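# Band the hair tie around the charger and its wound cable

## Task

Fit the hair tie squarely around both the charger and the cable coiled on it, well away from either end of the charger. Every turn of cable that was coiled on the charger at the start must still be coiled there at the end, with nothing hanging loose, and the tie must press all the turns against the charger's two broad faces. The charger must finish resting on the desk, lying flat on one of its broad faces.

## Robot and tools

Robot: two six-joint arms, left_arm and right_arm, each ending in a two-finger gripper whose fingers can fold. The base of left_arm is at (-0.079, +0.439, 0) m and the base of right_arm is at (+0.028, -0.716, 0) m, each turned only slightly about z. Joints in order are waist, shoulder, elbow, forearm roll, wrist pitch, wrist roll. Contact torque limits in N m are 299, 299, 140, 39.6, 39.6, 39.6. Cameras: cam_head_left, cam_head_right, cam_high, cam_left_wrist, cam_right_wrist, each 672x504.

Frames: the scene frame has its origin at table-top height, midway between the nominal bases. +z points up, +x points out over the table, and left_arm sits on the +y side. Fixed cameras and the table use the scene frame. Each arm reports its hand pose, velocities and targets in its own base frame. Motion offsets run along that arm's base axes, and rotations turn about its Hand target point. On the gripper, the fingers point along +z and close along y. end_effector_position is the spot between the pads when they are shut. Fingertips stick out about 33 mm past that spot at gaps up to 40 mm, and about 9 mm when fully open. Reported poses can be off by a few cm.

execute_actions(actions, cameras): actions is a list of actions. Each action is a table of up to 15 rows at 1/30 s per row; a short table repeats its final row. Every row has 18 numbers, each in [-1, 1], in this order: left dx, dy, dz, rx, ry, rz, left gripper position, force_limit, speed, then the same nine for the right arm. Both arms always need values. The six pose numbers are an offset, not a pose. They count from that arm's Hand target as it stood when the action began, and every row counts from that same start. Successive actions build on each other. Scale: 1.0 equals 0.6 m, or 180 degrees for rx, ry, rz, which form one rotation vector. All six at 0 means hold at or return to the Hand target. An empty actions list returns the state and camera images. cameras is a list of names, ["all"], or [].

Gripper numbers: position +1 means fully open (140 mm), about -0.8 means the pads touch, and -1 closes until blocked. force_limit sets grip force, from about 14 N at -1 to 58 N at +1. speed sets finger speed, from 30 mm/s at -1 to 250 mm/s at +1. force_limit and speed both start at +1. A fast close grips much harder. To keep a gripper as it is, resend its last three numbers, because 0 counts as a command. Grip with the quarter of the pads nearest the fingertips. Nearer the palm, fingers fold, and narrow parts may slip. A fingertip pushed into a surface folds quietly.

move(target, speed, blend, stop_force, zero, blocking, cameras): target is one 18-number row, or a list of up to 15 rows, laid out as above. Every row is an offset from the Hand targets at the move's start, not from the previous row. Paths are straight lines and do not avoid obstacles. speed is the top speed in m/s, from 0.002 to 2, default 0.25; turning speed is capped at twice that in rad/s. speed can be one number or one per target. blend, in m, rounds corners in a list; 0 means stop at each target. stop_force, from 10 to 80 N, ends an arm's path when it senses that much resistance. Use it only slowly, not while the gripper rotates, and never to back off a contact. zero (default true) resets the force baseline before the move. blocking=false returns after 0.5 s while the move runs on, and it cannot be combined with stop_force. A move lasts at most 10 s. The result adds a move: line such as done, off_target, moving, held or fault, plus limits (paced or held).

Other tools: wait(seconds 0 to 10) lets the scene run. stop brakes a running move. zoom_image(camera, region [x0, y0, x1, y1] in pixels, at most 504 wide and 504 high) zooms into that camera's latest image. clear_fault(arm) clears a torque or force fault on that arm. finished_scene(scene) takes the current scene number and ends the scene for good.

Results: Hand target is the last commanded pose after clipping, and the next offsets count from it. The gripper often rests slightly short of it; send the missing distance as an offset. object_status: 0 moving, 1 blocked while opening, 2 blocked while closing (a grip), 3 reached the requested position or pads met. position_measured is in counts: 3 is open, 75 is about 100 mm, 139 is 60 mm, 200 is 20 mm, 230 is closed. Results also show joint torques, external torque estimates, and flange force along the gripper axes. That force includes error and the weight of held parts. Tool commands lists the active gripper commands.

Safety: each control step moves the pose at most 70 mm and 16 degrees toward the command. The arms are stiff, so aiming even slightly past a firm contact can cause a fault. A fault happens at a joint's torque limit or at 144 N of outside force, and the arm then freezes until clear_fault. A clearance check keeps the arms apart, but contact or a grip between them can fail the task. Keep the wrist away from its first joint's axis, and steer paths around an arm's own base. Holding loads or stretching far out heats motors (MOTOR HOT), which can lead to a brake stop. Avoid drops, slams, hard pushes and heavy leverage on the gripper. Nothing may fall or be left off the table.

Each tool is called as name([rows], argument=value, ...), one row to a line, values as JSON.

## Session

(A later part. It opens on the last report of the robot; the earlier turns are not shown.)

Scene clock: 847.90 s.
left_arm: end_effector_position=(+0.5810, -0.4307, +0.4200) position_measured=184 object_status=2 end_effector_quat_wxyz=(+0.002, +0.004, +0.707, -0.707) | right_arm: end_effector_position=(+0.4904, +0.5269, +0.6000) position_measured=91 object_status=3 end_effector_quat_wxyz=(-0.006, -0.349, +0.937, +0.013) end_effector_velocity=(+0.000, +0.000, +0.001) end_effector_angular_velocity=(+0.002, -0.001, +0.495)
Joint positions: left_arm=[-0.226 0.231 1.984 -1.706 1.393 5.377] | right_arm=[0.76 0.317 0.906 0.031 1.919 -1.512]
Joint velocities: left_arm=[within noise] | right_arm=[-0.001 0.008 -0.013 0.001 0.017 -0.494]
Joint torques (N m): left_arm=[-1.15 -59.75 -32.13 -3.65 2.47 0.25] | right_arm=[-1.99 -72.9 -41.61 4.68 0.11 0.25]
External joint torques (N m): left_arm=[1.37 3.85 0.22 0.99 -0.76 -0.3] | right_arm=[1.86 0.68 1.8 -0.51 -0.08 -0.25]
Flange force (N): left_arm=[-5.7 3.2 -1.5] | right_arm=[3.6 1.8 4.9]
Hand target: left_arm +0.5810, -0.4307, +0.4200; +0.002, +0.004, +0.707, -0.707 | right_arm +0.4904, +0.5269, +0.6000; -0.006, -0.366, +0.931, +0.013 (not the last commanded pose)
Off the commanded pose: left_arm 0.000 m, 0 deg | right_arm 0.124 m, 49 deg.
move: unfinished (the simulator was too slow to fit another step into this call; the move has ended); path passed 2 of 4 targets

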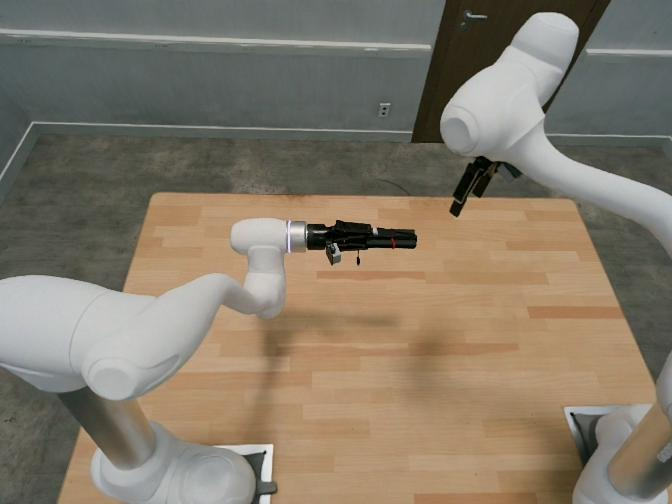

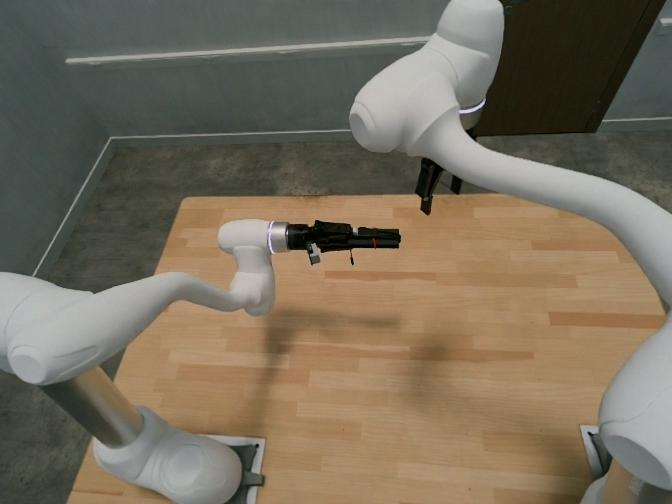

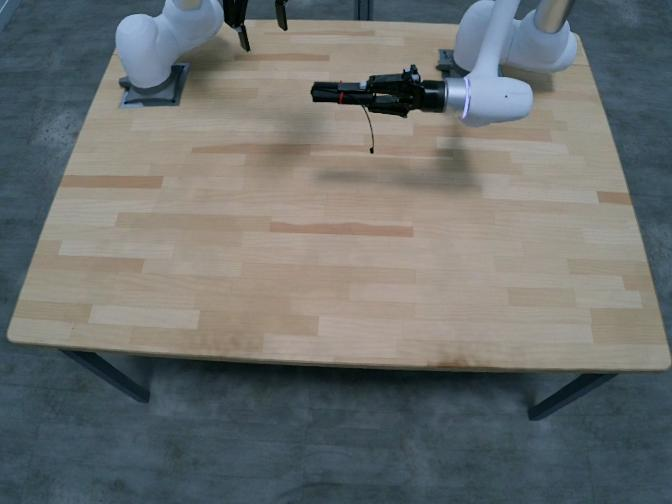

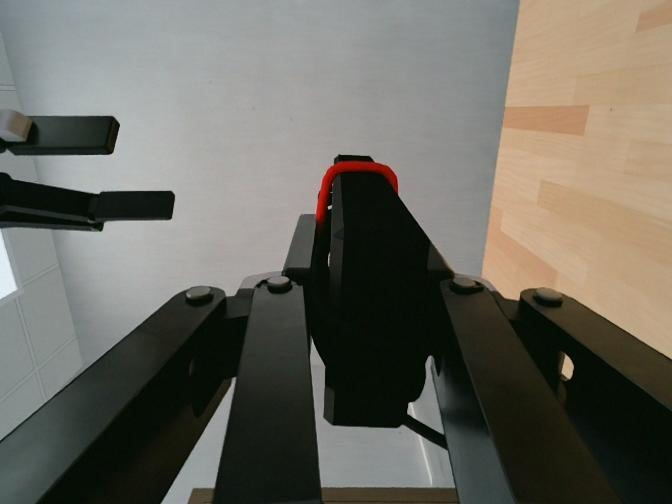

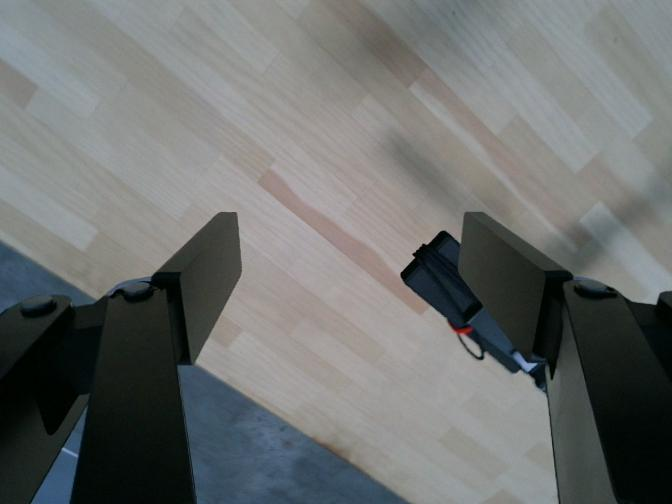

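move([
  [0,0,0,0,0,0,-1,0,-1,0,0,0,0,0,0.2633,0.3,-0.4,-1],
  [0,0,0,0,0,0,-1,0,-1,0.0065,0.206,-0.1,0,0,0.2633,0.3,-0.4,-1],
], speed=0.2, cameras=["cam_high","cam_right_wrist","cam_left_wrist"])

zoom_image(camera="cam_high", region=[270, 20, 440, 150])

Scene clock: 856.50 s.
left_arm: end_effector_position=(+0.5810, -0.4307, +0.4200) position_measured=184 object_status=2 end_effector_quat_wxyz=(+0.002, +0.004, +0.707, -0.707) | right_arm: end_effector_position=(+0.4943, +0.6505, +0.5400) position_measured=91 object_status=3 end_effector_quat_wxyz=(+0.011, +0.709, -0.705, -0.010)
Joint positions: left_arm=[-0.226 0.231 1.984 -1.706 1.393 5.377] | right_arm=[0.87 0.488 0.769 0.022 1.904 -2.27]
Joint torques (N m): left_arm=[-1.15 -59.67 -32.25 -3.67 2.4 0.25] | right_arm=[-2.26 -90.11 -39.86 4.63 -0.18 -0.31]
External joint torques (N m): left_arm=[1.49 3.73 0.32 1.02 -0.7 -0.3] | right_arm=[2.54 0.07 -0.67 -0.42 0.27 0.31]
Flange force (N): left_arm=[-5.4 3.2 -1.8] | right_arm=[-4.4 1.0 -2.6]
Hand target: left_arm +0.5810, -0.4307, +0.4200; +0.002, +0.004, +0.707, -0.707 | right_arm +0.4943, +0.6505, +0.5400; +0.011, +0.709, -0.705, -0.010
Off the commanded pose: left_arm 0.000 m, 0 deg | right_arm 0.000 m, 0 deg.
move: done
Images, in order (width x height): cam_high 672x504, cam_left_wrist 672x504, cam_right_wrist 672x504.

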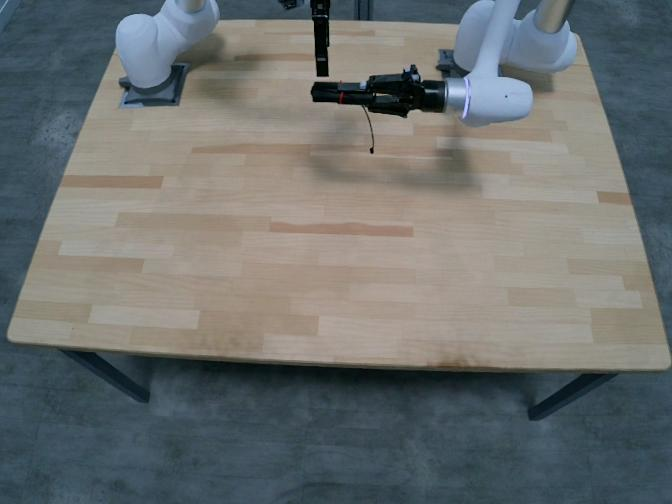

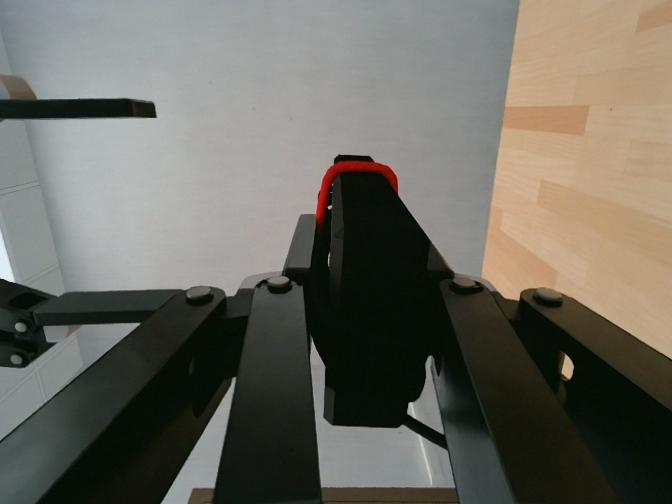

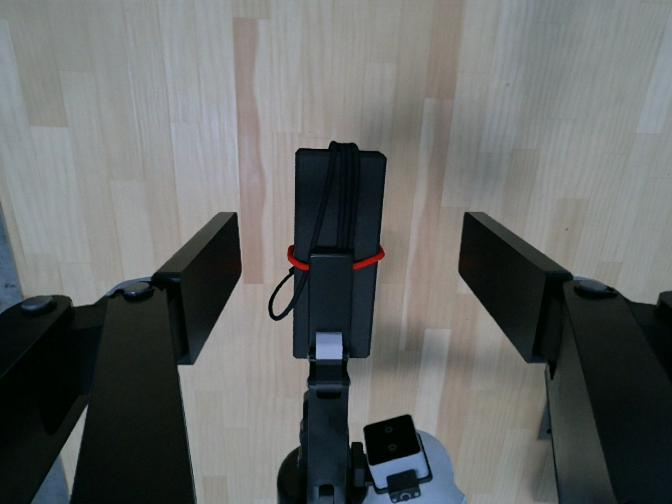

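Scaled by 2.965.

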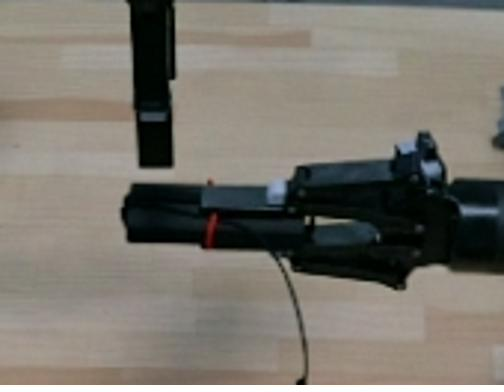

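move([
  [0,0,0,0,0,0,-1,0,-1,0.0083,-0.0067,0,0,0,-0.0122,0.3,-0.4,-1],
  [0,0,0,0,0,0,-1,0,-1,0.0083,-0.0067,-0.168,0,0,-0.0122,0.3,-0.4,-1],
], speed=0.06, cameras=["cam_high","cam_right_wrist","cam_left_wrist"])

zoom_image(camera="cam_high", region=[270, 20, 440, 150])

Scene clock: 866.13 s.
left_arm: end_effector_position=(+0.5810, -0.4307, +0.4200) position_measured=184 object_status=2 end_effector_quat_wxyz=(+0.002, +0.004, +0.707, -0.707) | right_arm: end_effector_position=(+0.4993, +0.6465, +0.4392) position_measured=91 object_status=3 end_effector_quat_wxyz=(+0.011, +0.695, -0.719, -0.010)
Joint positions: left_arm=[-0.226 0.231 1.984 -1.706 1.393 5.377] | right_arm=[0.862 0.444 1.02 0.022 1.697 -2.244]
Joint torques (N m): left_arm=[-1.3 -59.72 -32.12 -3.67 2.48 0.32] | right_arm=[-2 -90.03 -41.44 4.86 -0.19 -0.31]
External joint torques (N m): left_arm=[1.34 3.61 0.16 1 -0.76 -0.37] | right_arm=[2.38 2.56 -0.83 -0.46 0.27 0.31]
Flange force (N): left_arm=[-5.5 2.8 -1.5] | right_arm=[-8.0 -1.8 -2.8]
Hand target: left_arm +0.5810, -0.4307, +0.4200; +0.002, +0.004, +0.707, -0.707 | right_arm +0.4993, +0.6465, +0.4392; +0.011, +0.695, -0.719, -0.010
Off the commanded pose: left_arm 0.000 m, 0 deg | right_arm 0.000 m, 0 deg.
move: done
Images, in order (width x height): cam_high 672x504, cam_left_wrist 672x504, cam_right_wrist 672x504.

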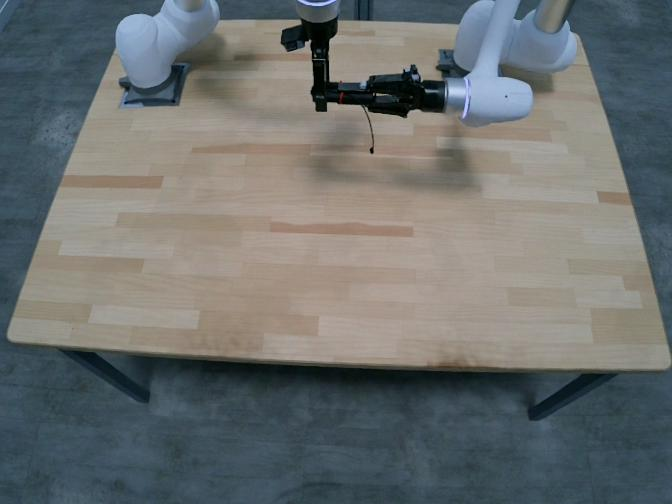

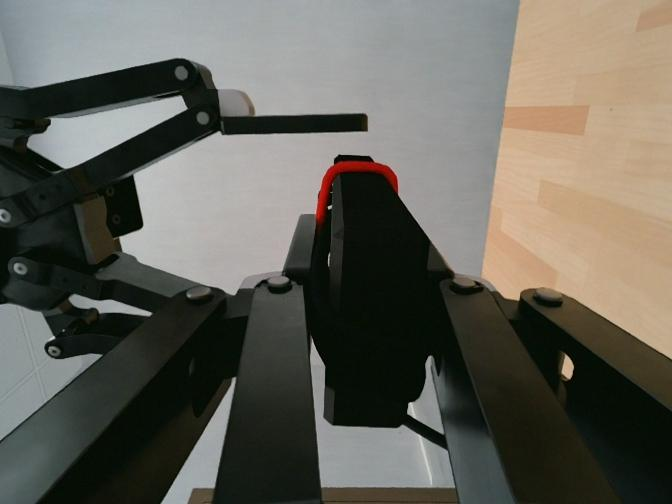

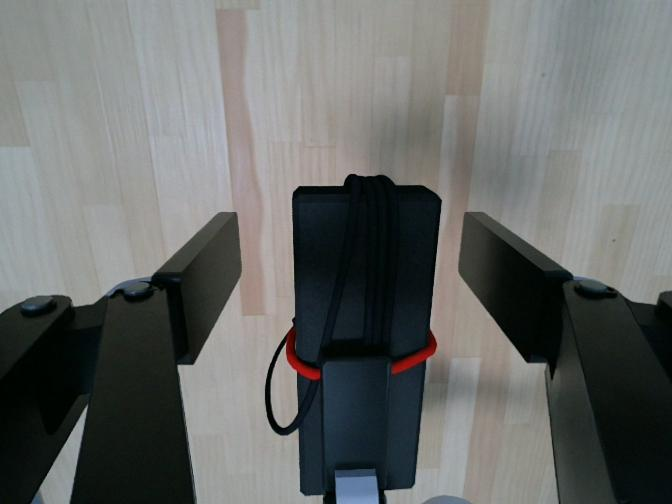

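Scaled by 2.965.

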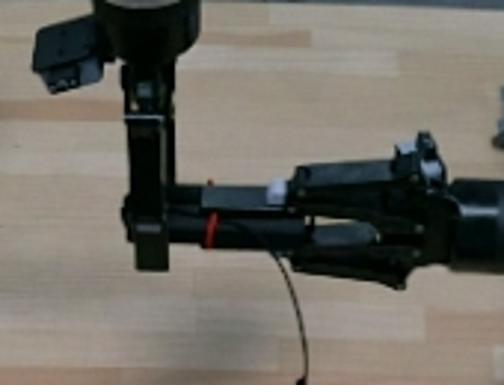

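move([
  [0,0,0,0,0,0,-1,0,-1,-0.0117,0,0,0,0,0,0.3,0,-1],
  [0,0,0,0,0,0,-1,0,-1,-0.0117,0,0,0,0,0,-1,0,-1],
], speed=0.03, cameras=["cam_high","cam_right_wrist","cam_left_wrist"])

wait(seconds=1)

Scene clock: 873.50 s.
left_arm: end_effector_position=(+0.5810, -0.4307, +0.4200) position_measured=184 object_status=2 end_effector_quat_wxyz=(+0.002, +0.004, +0.707, -0.707) | right_arm: end_effector_position=(+0.4923, +0.6465, +0.4392) position_measured=150 object_status=0 end_effector_quat_wxyz=(+0.011, +0.695, -0.719, -0.010)
Joint positions: left_arm=[-0.226 0.231 1.984 -1.706 1.393 5.377] | right_arm=[0.869 0.436 1.032 0.022 1.693 -2.238]
Joint torques (N m): left_arm=[0.59 -59.59 -34.27 -4.88 1.66 0.25] | right_arm=[0.93 -89.11 -40.02 6.02 0.76 -0.51]
External joint torques (N m): left_arm=[-0.83 3.72 2.35 2.22 0.06 -0.3] | right_arm=[-0.83 2.24 -2.3 -1.63 -0.67 0.52]
Flange force (N): left_arm=[-1.4 4.6 -0.8] | right_arm=[-7.8 -6.0 -4.2]
Hand target: left_arm +0.5810, -0.4307, +0.4200; +0.002, +0.004, +0.707, -0.707 | right_arm +0.4923, +0.6465, +0.4392; +0.011, +0.695, -0.719, -0.010
Off the commanded pose: left_arm 0.000 m, 0 deg | right_arm 0.000 m, 0 deg.
move: done
Images, in order (width x height): cam_high 672x504, cam_left_wrist 672x504, cam_right_wrist 672x504.

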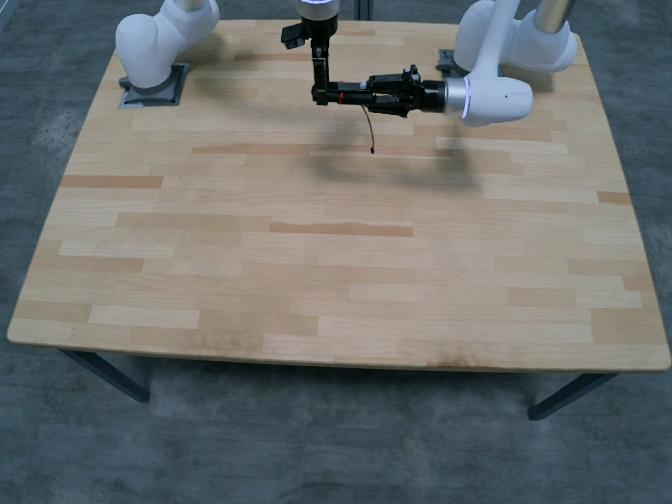

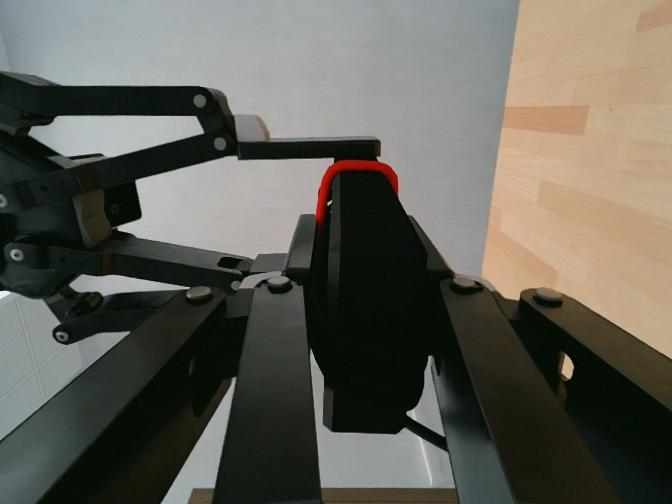

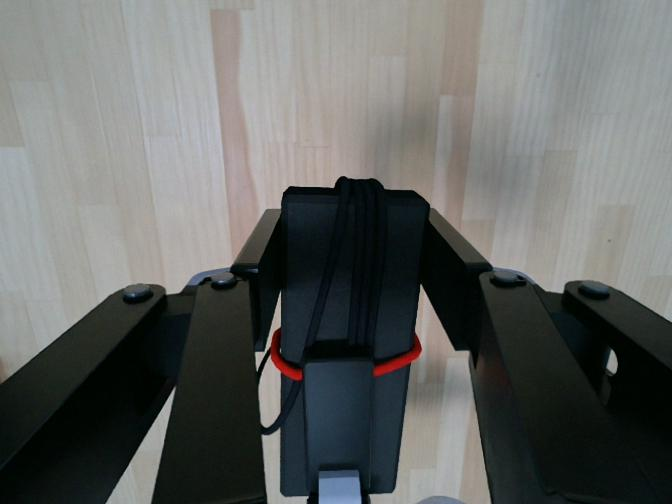

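Scene clock: 874.50 s.
left_arm: end_effector_position=(+0.5810, -0.4307, +0.4200) position_measured=184 object_status=2 end_effector_quat_wxyz=(+0.002, +0.004, +0.707, -0.707) | right_arm: end_effector_position=(+0.4923, +0.6465, +0.4392) position_measured=150 object_status=2 end_effector_quat_wxyz=(+0.011, +0.695, -0.719, -0.010)
Joint positions: left_arm=[-0.226 0.231 1.984 -1.706 1.393 5.377] | right_arm=[0.869 0.436 1.032 0.022 1.693 -2.238]
Joint torques (N m): left_arm=[0.55 -59.09 -34.25 -4.96 1.62 0.25] | right_arm=[0.84 -88.73 -40.08 6.02 0.75 -0.51]
External joint torques (N m): left_arm=[-0.31 2.9 2.26 2.29 0.09 -0.3] | right_arm=[-0.96 2.44 -2.01 -1.66 -0.66 0.51]
Flange force (N): left_arm=[-0.6 3.7 -2.0] | right_arm=[-7.3 -5.9 -3.6]
Hand target: left_arm +0.5810, -0.4307, +0.4200; +0.002, +0.004, +0.707, -0.707 | right_arm +0.4923, +0.6465, +0.4392; +0.011, +0.695, -0.719, -0.010
Tool commands: left_gripper/position=-1.0 left_gripper/force_limit=+0.0 left_gripper/speed=-1.0 right_gripper/position=-1.0 right_gripper/force_limit=+0.0 right_gripper/speed=-1.0
Off the commanded pose: left_arm 0.000 m, 0 deg | right_arm 0.000 m, 0 deg.
wait: 1.00 s; at rest by 0.17 s

move([
  [0,0,0,0,0,0,0.2,0,-1,0,0,0,0,0,0,-1,0,-1],
  [0.003,0.4,0,0,0,0,0.2,0,-1,0,0,0,0,0,0,-1,0,-1],
], speed=0.08, cameras=["cam_high","cam_right_wrist","cam_left_wrist"])

zoom_image(camera="cam_right_wrist", region=[220, 150, 480, 504])

zoom_image(camera="cam_left_wrist", region=[200, 80, 500, 330])

zoom_image(camera="cam_high", region=[270, 20, 440, 160])

Scene clock: 884.23 s.
left_arm: end_effector_position=(+0.5828, -0.1907, +0.4200) position_measured=104 object_status=3 end_effector_quat_wxyz=(+0.002, +0.004, +0.707, -0.707) | right_arm: end_effector_position=(+0.4923, +0.6465, +0.4392) position_measured=150 object_status=2 end_effector_quat_wxyz=(+0.011, +0.695, -0.719, -0.010)
Joint positions: left_arm=[0.181 0.246 1.964 -1.46 1.717 5.368] | right_arm=[0.869 0.436 1.032 0.022 1.693 -2.238]
Joint torques (N m): left_arm=[-1.45 -58.19 -29.97 -2.01 1.85 0.27] | right_arm=[-2.1 -91.89 -43.16 4.99 -0.29 -0.31]
External joint torques (N m): left_arm=[1.37 1.74 -0.99 0.19 -0.17 -0.32] | right_arm=[2.07 4.65 0.67 -0.59 0.38 0.31]
Flange force (N): left_arm=[-3.9 0.5 -3.2] | right_arm=[-7.6 -1.9 -0.3]
Hand target: left_arm +0.5828, -0.1907, +0.4200; +0.002, +0.004, +0.707, -0.707 | right_arm +0.4923, +0.6465, +0.4392; +0.011, +0.695, -0.719, -0.010
Off the commanded pose: left_arm 0.000 m, 0 deg | right_arm 0.000 m, 0 deg.
move: done
Images, in order (width x height): cam_high 672x504, cam_left_wrist 672x504, cam_right_wrist 672x504.

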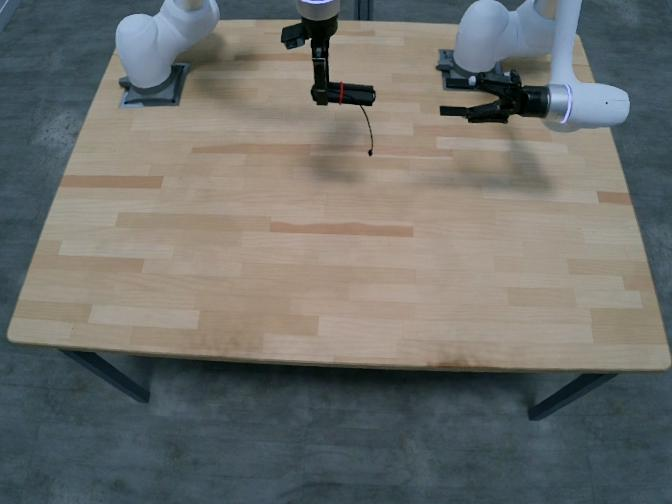

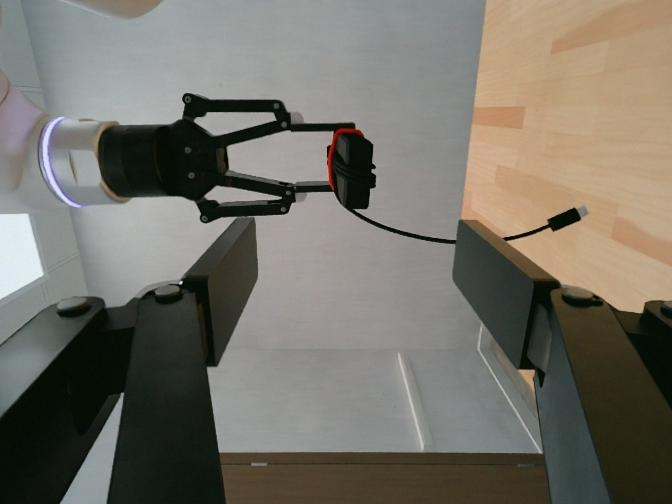

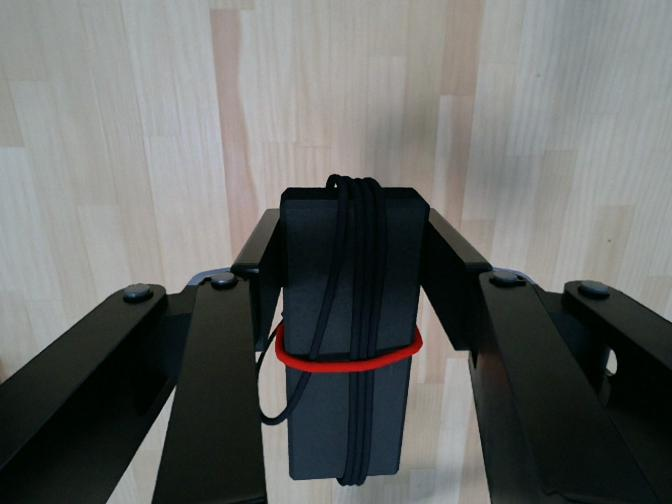

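Scaled by 1.424.

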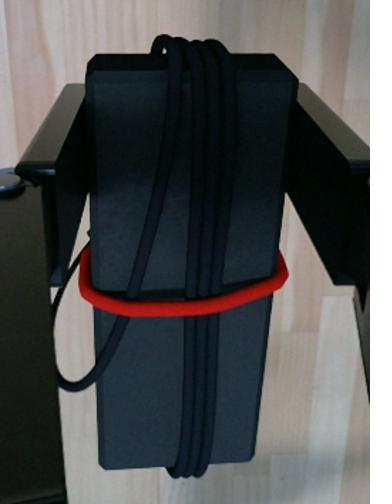

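Scaled by 1.680.

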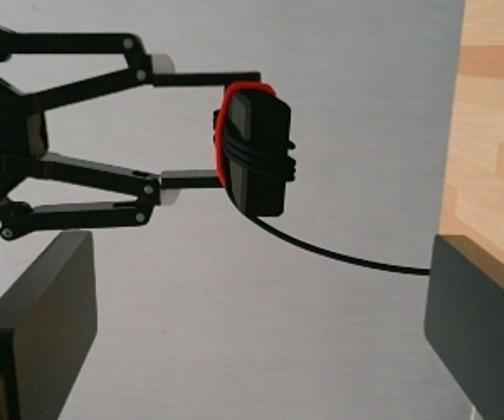

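Scaled by 2.965.

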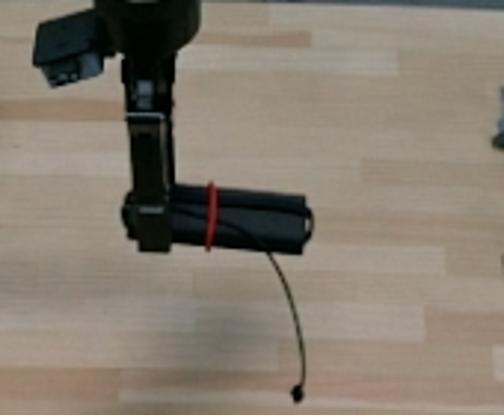

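move(target=[0,0.05,0,0,0,0,0.2,0,-1,0,0,-0.615,0,0,0,-1,0,-1], speed=0.12, cameras=["cam_high","cam_right_wrist"])

move(target=[0,0,0,0,0,0,0.2,0,-1,0,0,-0.06,0,0,0,-1,0,-1], speed=0.012, stop_force=10, cameras=["cam_high","cam_right_wrist"])

zoom_image(camera="cam_high", region=[270, 90, 440, 240])

Scene clock: 896.57 s.
left_arm: end_effector_position=(+0.5828, -0.1607, +0.4200) position_measured=104 object_status=3 end_effector_quat_wxyz=(+0.002, +0.004, +0.707, -0.707) | right_arm: end_effector_position=(+0.4923, +0.6465, +0.0702) position_measured=150 object_status=2 end_effector_quat_wxyz=(+0.011, +0.695, -0.719, -0.010)
Joint positions: left_arm=[0.23 0.257 1.95 -1.431 1.757 5.369] | right_arm=[0.869 0.563 1.521 0.025 1.078 -2.252]
Joint torques (N m): left_arm=[-1.51 -59.05 -29.62 -1.89 1.83 0.31] | right_arm=[-2.07 -98.38 -37.9 4.41 -0.29 -0.32]
External joint torques (N m): left_arm=[1.46 1.63 -1.27 0.21 -0.15 -0.36] | right_arm=[1.87 5.62 0.97 -0.6 0.38 0.32]
Flange force (N): left_arm=[-4.1 0.1 -3.7] | right_arm=[-6.5 -1.6 4.5]
Hand target: left_arm +0.5828, -0.1607, +0.4200; +0.002, +0.004, +0.707, -0.707 | right_arm +0.4923, +0.6465, +0.0702; +0.011, +0.695, -0.719, -0.010
Off the commanded pose: left_arm 0.000 m, 0 deg | right_arm 0.000 m, 0 deg.
move: done
Images, in order (width x height): cam_high 672x504, cam_right_wrist 672x504.

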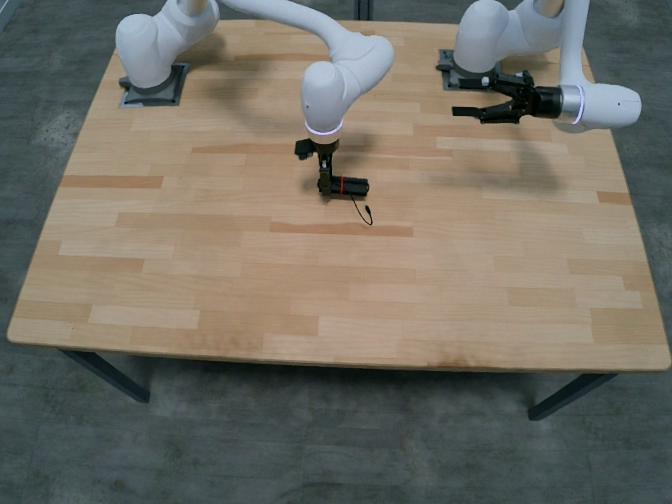

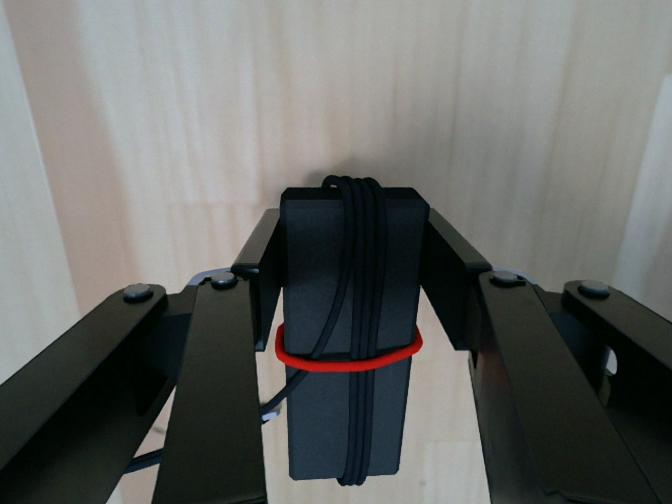

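Scene clock: 900.07 s.
left_arm: end_effector_position=(+0.5828, -0.1607, +0.4200) position_measured=104 object_status=3 end_effector_quat_wxyz=(+0.002, +0.004, +0.707, -0.707) | right_arm: end_effector_position=(+0.4923, +0.6465, +0.0354) position_measured=150 object_status=2 end_effector_quat_wxyz=(+0.011, +0.695, -0.718, -0.010)
Joint positions: left_arm=[0.23 0.257 1.95 -1.431 1.757 5.369] | right_arm=[0.869 0.592 1.544 0.025 1.025 -2.254]
Joint torques (N m): left_arm=[-1.4 -59.18 -29.69 -1.83 1.86 0.25] | right_arm=[-0.2 -85.73 -30.76 4.79 -1.23 -0.37]
External joint torques (N m): left_arm=[1.43 1.64 -1.23 0.15 -0.17 -0.3] | right_arm=[0.26 -8.92 -5.31 -1.06 1.31 0.37]
Flange force (N): left_arm=[-4.0 0.2 -3.5] | right_arm=[-1.8 -0.1 -13.0]
Hand target: left_arm +0.5828, -0.1607, +0.4200; +0.002, +0.004, +0.707, -0.707 | right_arm +0.4923, +0.6465, +0.0354; +0.011, +0.695, -0.718, -0.010 (not the last commanded pose)
Off the commanded pose: left_arm 0.000 m, 0 deg | right_arm 0.001 m, 0 deg.
move: contact (right_arm)
Images, in order (width x height): cam_high 672x504, cam_right_wrist 672x504.

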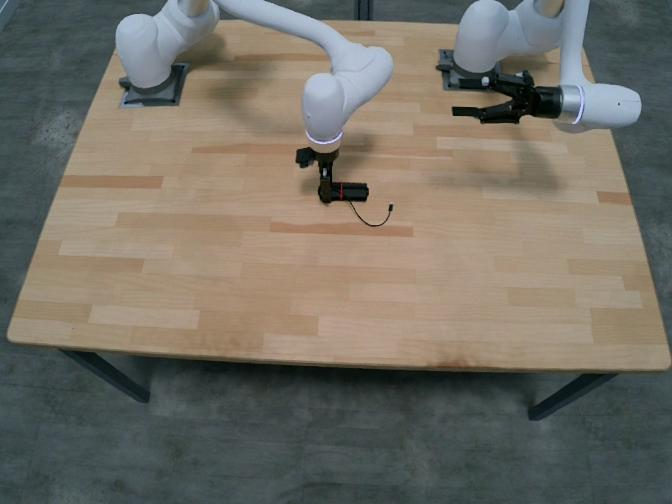

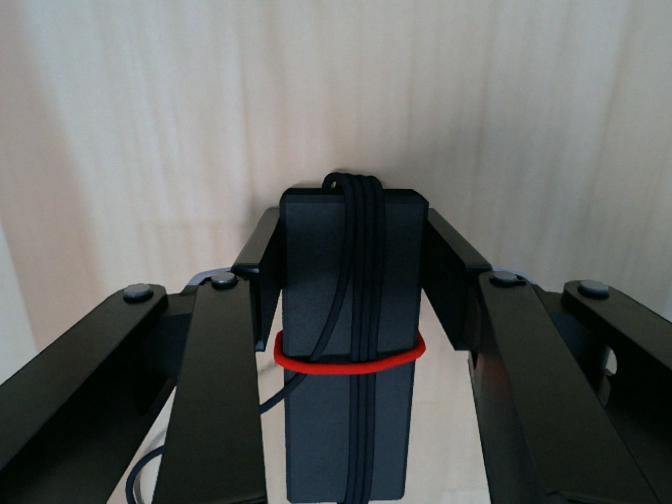

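Scaled by 2.965.

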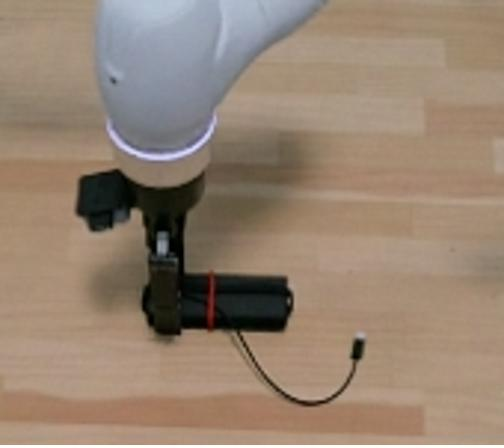

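move(target=[0.042,-0.2233,-0.25,0.5,0,0,0.2,0,-1,0,0,0,0,0,0,-1,0,-1], speed=0.2, cameras=["cam_high","cam_left_wrist"])

Scene clock: 911.67 s.
left_arm: end_effector_position=(+0.6080, -0.2946, +0.2701) position_measured=104 object_status=3 end_effector_quat_wxyz=(-0.001, +0.004, +1.000, +0.000) | right_arm: end_effector_position=(+0.4923, +0.6465, +0.0354) position_measured=150 object_status=2 end_effector_quat_wxyz=(+0.011, +0.695, -0.718, -0.010)
Joint positions: left_arm=[-0.502 0.225 1.626 -0.001 1.293 4.219] | right_arm=[0.869 0.592 1.544 0.025 1.026 -2.254]
Joint torques (N m): left_arm=[-2.19 -65.86 -39.39 4.12 0.28 0.27] | right_arm=[-0.12 -85.71 -30.73 4.78 -1.23 -0.34]
External joint torques (N m): left_arm=[2.17 1.72 -1.38 0.05 -0.24 -0.27] | right_arm=[-0.24 -8.67 -5.25 -1.06 1.32 0.34]
Flange force (N): left_arm=[-6.1 0.2 -0.6] | right_arm=[-1.6 -0.7 -12.8]
Hand target: left_arm +0.6080, -0.2947, +0.2700; -0.001, +0.004, +1.000, +0.000 | right_arm +0.4923, +0.6465, +0.0354; +0.011, +0.695, -0.718, -0.010
Off the commanded pose: left_arm 0.000 m, 0 deg | right_arm 0.000 m, 0 deg.
move: done
Images, in order (width x height): cam_high 672x504, cam_left_wrist 672x504.

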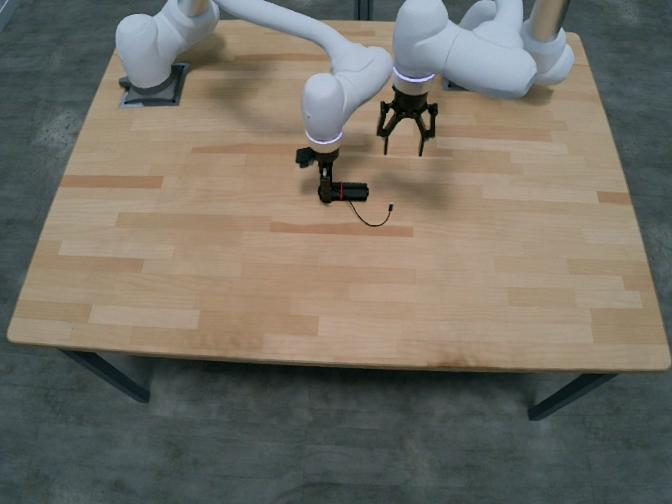

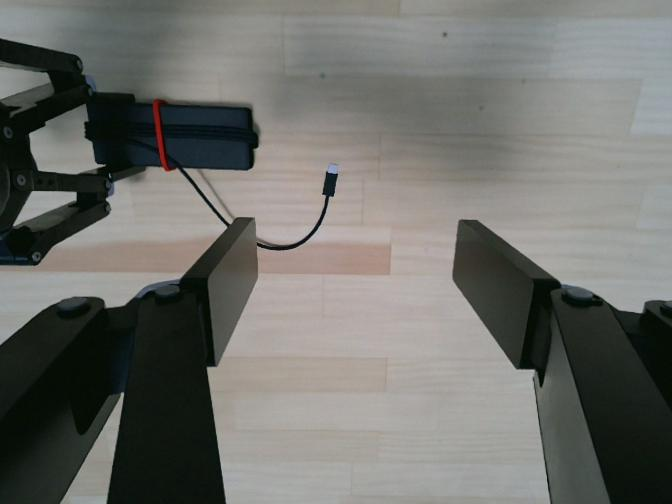

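move(target=[0.05,-0.025,-0.25,0,0,0,-0.2,0,0,0,0,0,0,0,0,-1,0,-1], speed=0.15, cameras=["cam_high","cam_left_wrist"])

Scene clock: 917.77 s.
left_arm: end_effector_position=(+0.6380, -0.3097, +0.1201) position_measured=154 object_status=3 end_effector_quat_wxyz=(-0.001, +0.004, +1.000, +0.000) | right_arm: end_effector_position=(+0.4923, +0.6465, +0.0354) position_measured=150 object_status=2 end_effector_quat_wxyz=(+0.011, +0.695, -0.718, -0.010)
Joint positions: left_arm=[-0.5 0.37 1.721 -0.001 1.053 4.221] | right_arm=[0.869 0.592 1.544 0.025 1.026 -2.254]
Joint torques (N m): left_arm=[-1.21 -76.96 -35.33 3.65 0.28 0.26] | right_arm=[0.04 -85.84 -30.72 4.77 -1.21 -0.38]
External joint torques (N m): left_arm=[1.05 2.15 -1.5 0.11 -0.24 -0.26] | right_arm=[-0.19 -8.07 -5.15 -1.05 1.29 0.38]
Flange force (N): left_arm=[-6.0 -1.6 0.8] | right_arm=[-2.1 -1.0 -12.2]
Hand target: left_arm +0.6380, -0.3097, +0.1200; -0.001, +0.004, +1.000, +0.000 | right_arm +0.4923, +0.6465, +0.0354; +0.011, +0.695, -0.718, -0.010
Off the commanded pose: left_arm 0.000 m, 0 deg | right_arm 0.000 m, 0 deg.
move: done
Images, in order (width x height): cam_high 672x504, cam_left_wrist 672x504.

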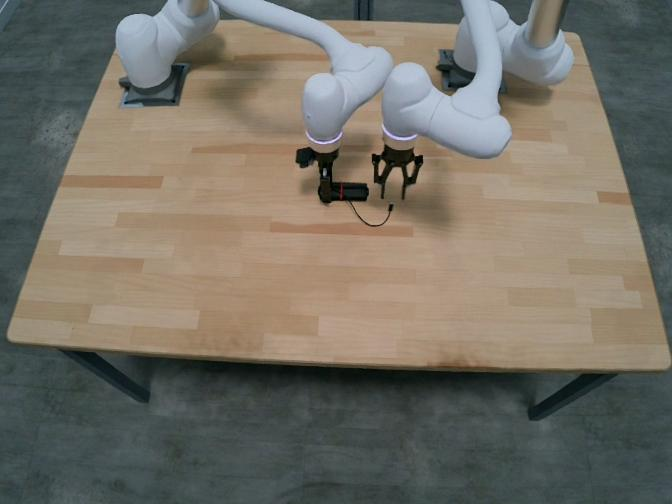

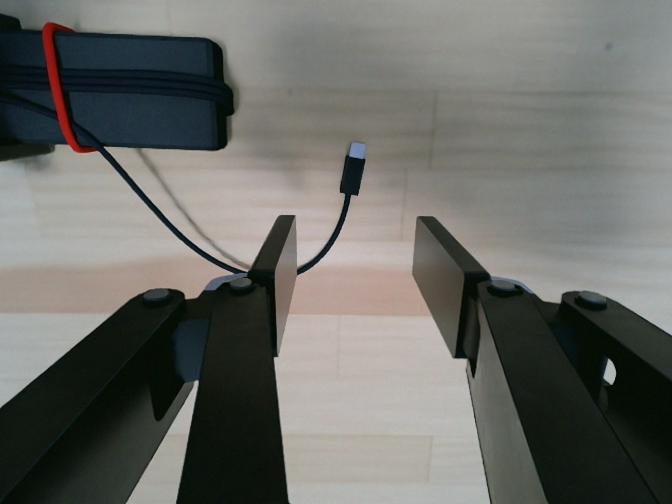

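move([
  [-0.0167,0,-0.08,0,0,0,-0.2,0,0,0,0,0,0,0,0,-1,0,-1],
  [-0.0167,0,-0.135,0,0,0,-0.2,0,0,0,0,0,0,0,0,-1,0,-1],
], speed=0.08, cameras=["cam_high","cam_left_wrist"])

zoom_image(camera="cam_high", region=[310, 120, 450, 250])

Scene clock: 925.67 s.
left_arm: end_effector_position=(+0.6280, -0.3097, +0.0391) position_measured=154 object_status=3 end_effector_quat_wxyz=(-0.001, +0.004, +1.000, +0.000) | right_arm: end_effector_position=(+0.4923, +0.6465, +0.0354) position_measured=150 object_status=2 end_effector_quat_wxyz=(+0.011, +0.695, -0.718, -0.010)
Joint positions: left_arm=[-0.507 0.432 1.802 -0.001 0.91 4.214] | right_arm=[0.869 0.592 1.544 0.025 1.026 -2.254]
Joint torques (N m): left_arm=[-1.1 -78.25 -32 3.34 0.26 0.26] | right_arm=[-0.29 -85.73 -30.66 4.74 -1.22 -0.32]
External joint torques (N m): left_arm=[1.13 0.88 -1.46 0.08 -0.22 -0.26] | right_arm=[0.65 -8.88 -5.31 -1 1.31 0.32]
Flange force (N): left_arm=[-4.2 -0.7 0.3] | right_arm=[-2.1 0.2 -13.0]
Hand target: left_arm +0.6280, -0.3097, +0.0390; -0.001, +0.004, +1.000, +0.000 | right_arm +0.4923, +0.6465, +0.0354; +0.011, +0.695, -0.718, -0.010
Off the commanded pose: left_arm 0.000 m, 0 deg | right_arm 0.000 m, 0 deg.
move: done
Images, in order (width x height): cam_high 672x504, cam_left_wrist 672x504.

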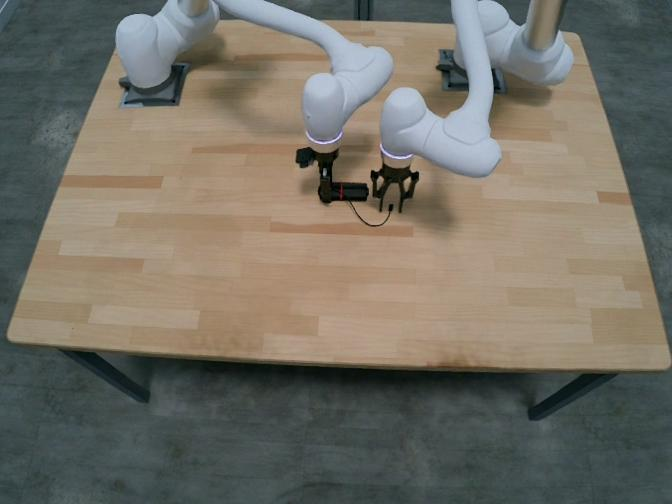

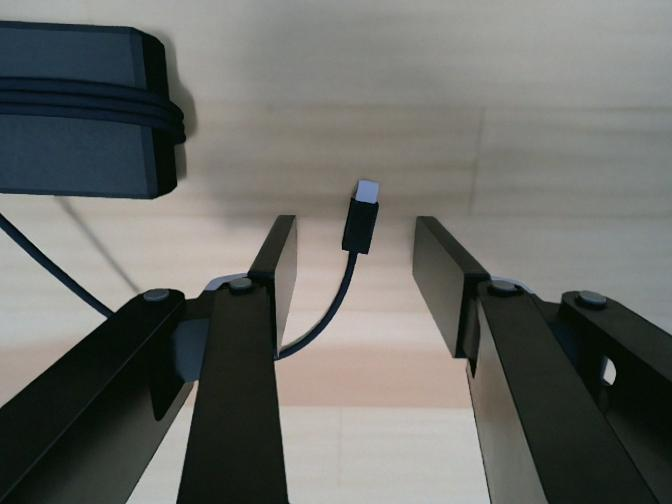

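Scaled by 3.600.

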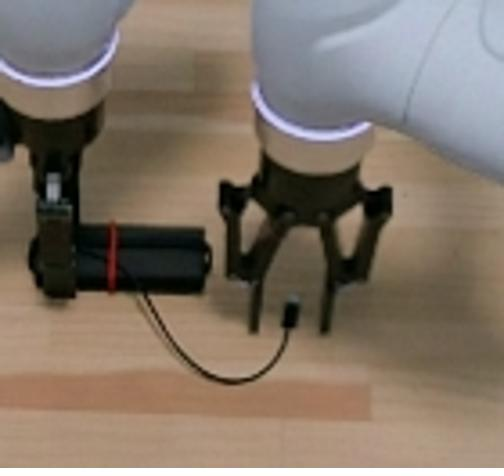

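move(target=[0,0,0,0,0,0,-1,-1,-1,0,0,0,0,0,0,-1,0,-1], cameras=["cam_left_wrist"])

move([
  [0,0,0.12,0,0,0,-1,-1,-1,0,0,0,0,0,0,-1,0,-1],
  [-0.09,0.04,0.12,0,0,0,-1,-1,-1,0,0,0,0,0,0,-1,0,-1],
  [-0.09,0.1,0.07,0,0,0,-1,-1,-1,0,0,0,0,0,0,-1,0,-1],
], speed=0.08, cameras=["cam_high","cam_left_wrist","cam_right_wrist"])

zoom_image(camera="cam_high", region=[310, 120, 450, 250])

Scene clock: 935.93 s.
left_arm: end_effector_position=(+0.6280, -0.3097, +0.0390) position_measured=215 object_status=0 end_effector_quat_wxyz=(-0.001, +0.004, +1.000, +0.000) | right_arm: end_effector_position=(+0.4923, +0.6465, +0.0354) position_measured=150 object_status=2 end_effector_quat_wxyz=(+0.011, +0.695, -0.718, -0.010)
Joint positions: left_arm=[-0.507 0.432 1.802 -0.001 0.91 4.214] | right_arm=[0.869 0.592 1.544 0.025 1.026 -2.254]
Joint torques (N m): left_arm=[-1.18 -78.04 -31.81 3.33 0.29 0.31] | right_arm=[-0.09 -85.84 -30.61 4.74 -1.21 -0.33]
External joint torques (N m): left_arm=[1.49 0.55 -1.64 0.1 -0.25 -0.31] | right_arm=[0.27 -9.09 -5.46 -1.01 1.3 0.33]
Flange force (N): left_arm=[-4.4 -0.2 -0.1] | right_arm=[-1.9 -0.2 -13.2]
Hand target: left_arm +0.6280, -0.3097, +0.0390; -0.001, +0.004, +1.000, +0.000 | right_arm +0.4923, +0.6465, +0.0354; +0.011, +0.695, -0.718, -0.010
Off the commanded pose: left_arm 0.000 m, 0 deg | right_arm 0.000 m, 0 deg.
move: done
Images, in order (width x height): cam_left_wrist 672x504.

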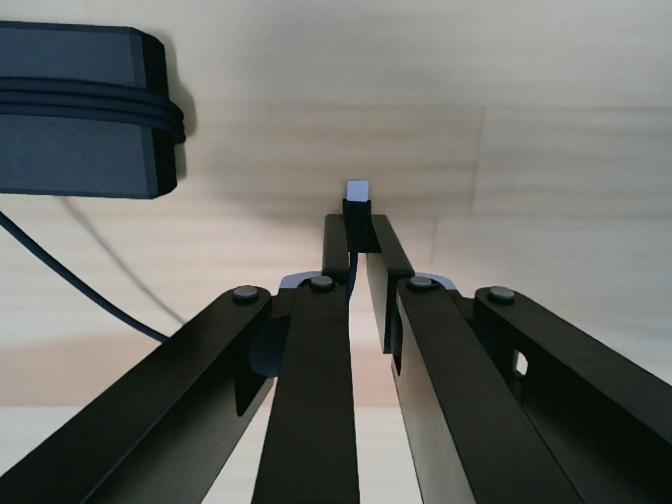

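Scene clock: 938.80 s.
left_arm: end_effector_position=(+0.5740, -0.2497, +0.0810) position_measured=215 object_status=2 end_effector_quat_wxyz=(-0.001, +0.004, +1.000, +0.000) | right_arm: end_effector_position=(+0.4923, +0.6465, +0.0354) position_measured=150 object_status=2 end_effector_quat_wxyz=(+0.011, +0.695, -0.718, -0.010)
Joint positions: left_arm=[-0.465 0.289 1.92 -0.001 0.935 4.256] | right_arm=[0.869 0.592 1.544 0.025 1.026 -2.254]
Joint torques (N m): left_arm=[-1.46 -65.8 -32.5 3.48 0.3 0.26] | right_arm=[-0.16 -85.97 -30.58 4.77 -1.1 -0.34]
External joint torques (N m): left_arm=[1.07 2.14 -1.54 0 -0.26 -0.26] | right_arm=[0.06 -8.61 -5.43 -1.05 1.18 0.34]
Flange force (N): left_arm=[-5.9 -1.1 1.4] | right_arm=[-2.1 -0.7 -12.6]
Hand target: left_arm +0.5740, -0.2497, +0.0810; -0.001, +0.004, +1.000, +0.000 | right_arm +0.4923, +0.6465, +0.0354; +0.011, +0.695, -0.718, -0.010
Off the commanded pose: left_arm 0.000 m, 0 deg | right_arm 0.000 m, 0 deg.
move: done
Images, in order (width x height): cam_high 672x504, cam_left_wrist 672x504, cam_right_wrist 672x504.

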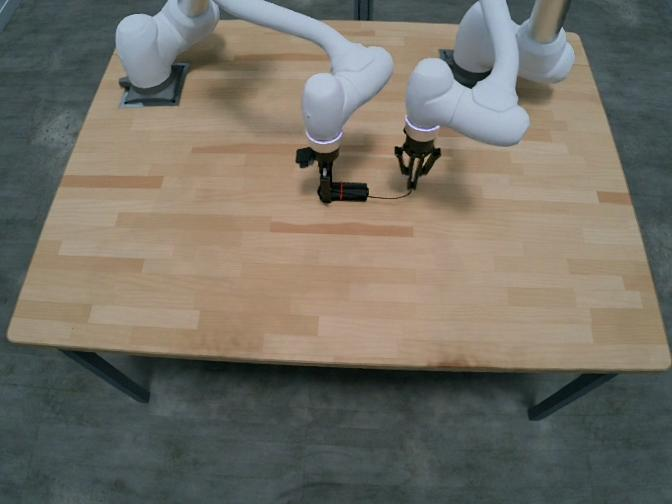

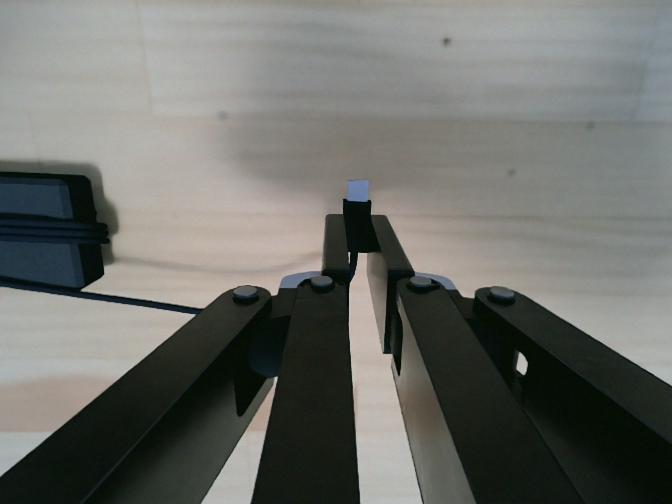

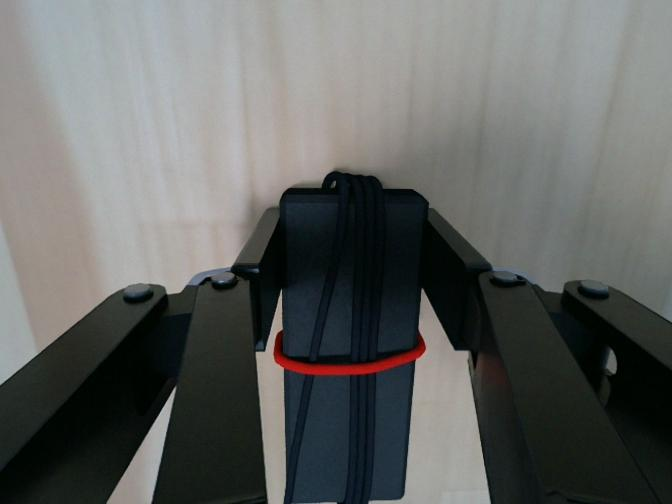

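Scaled by 3.600.

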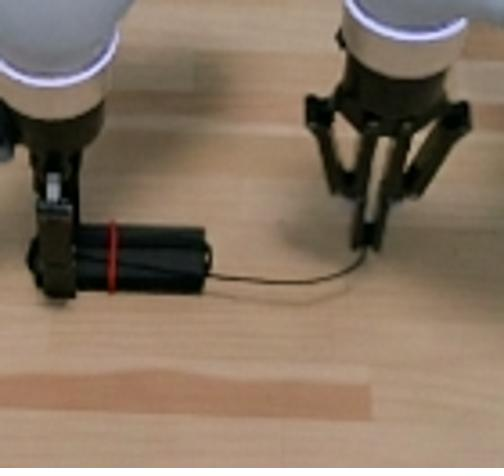

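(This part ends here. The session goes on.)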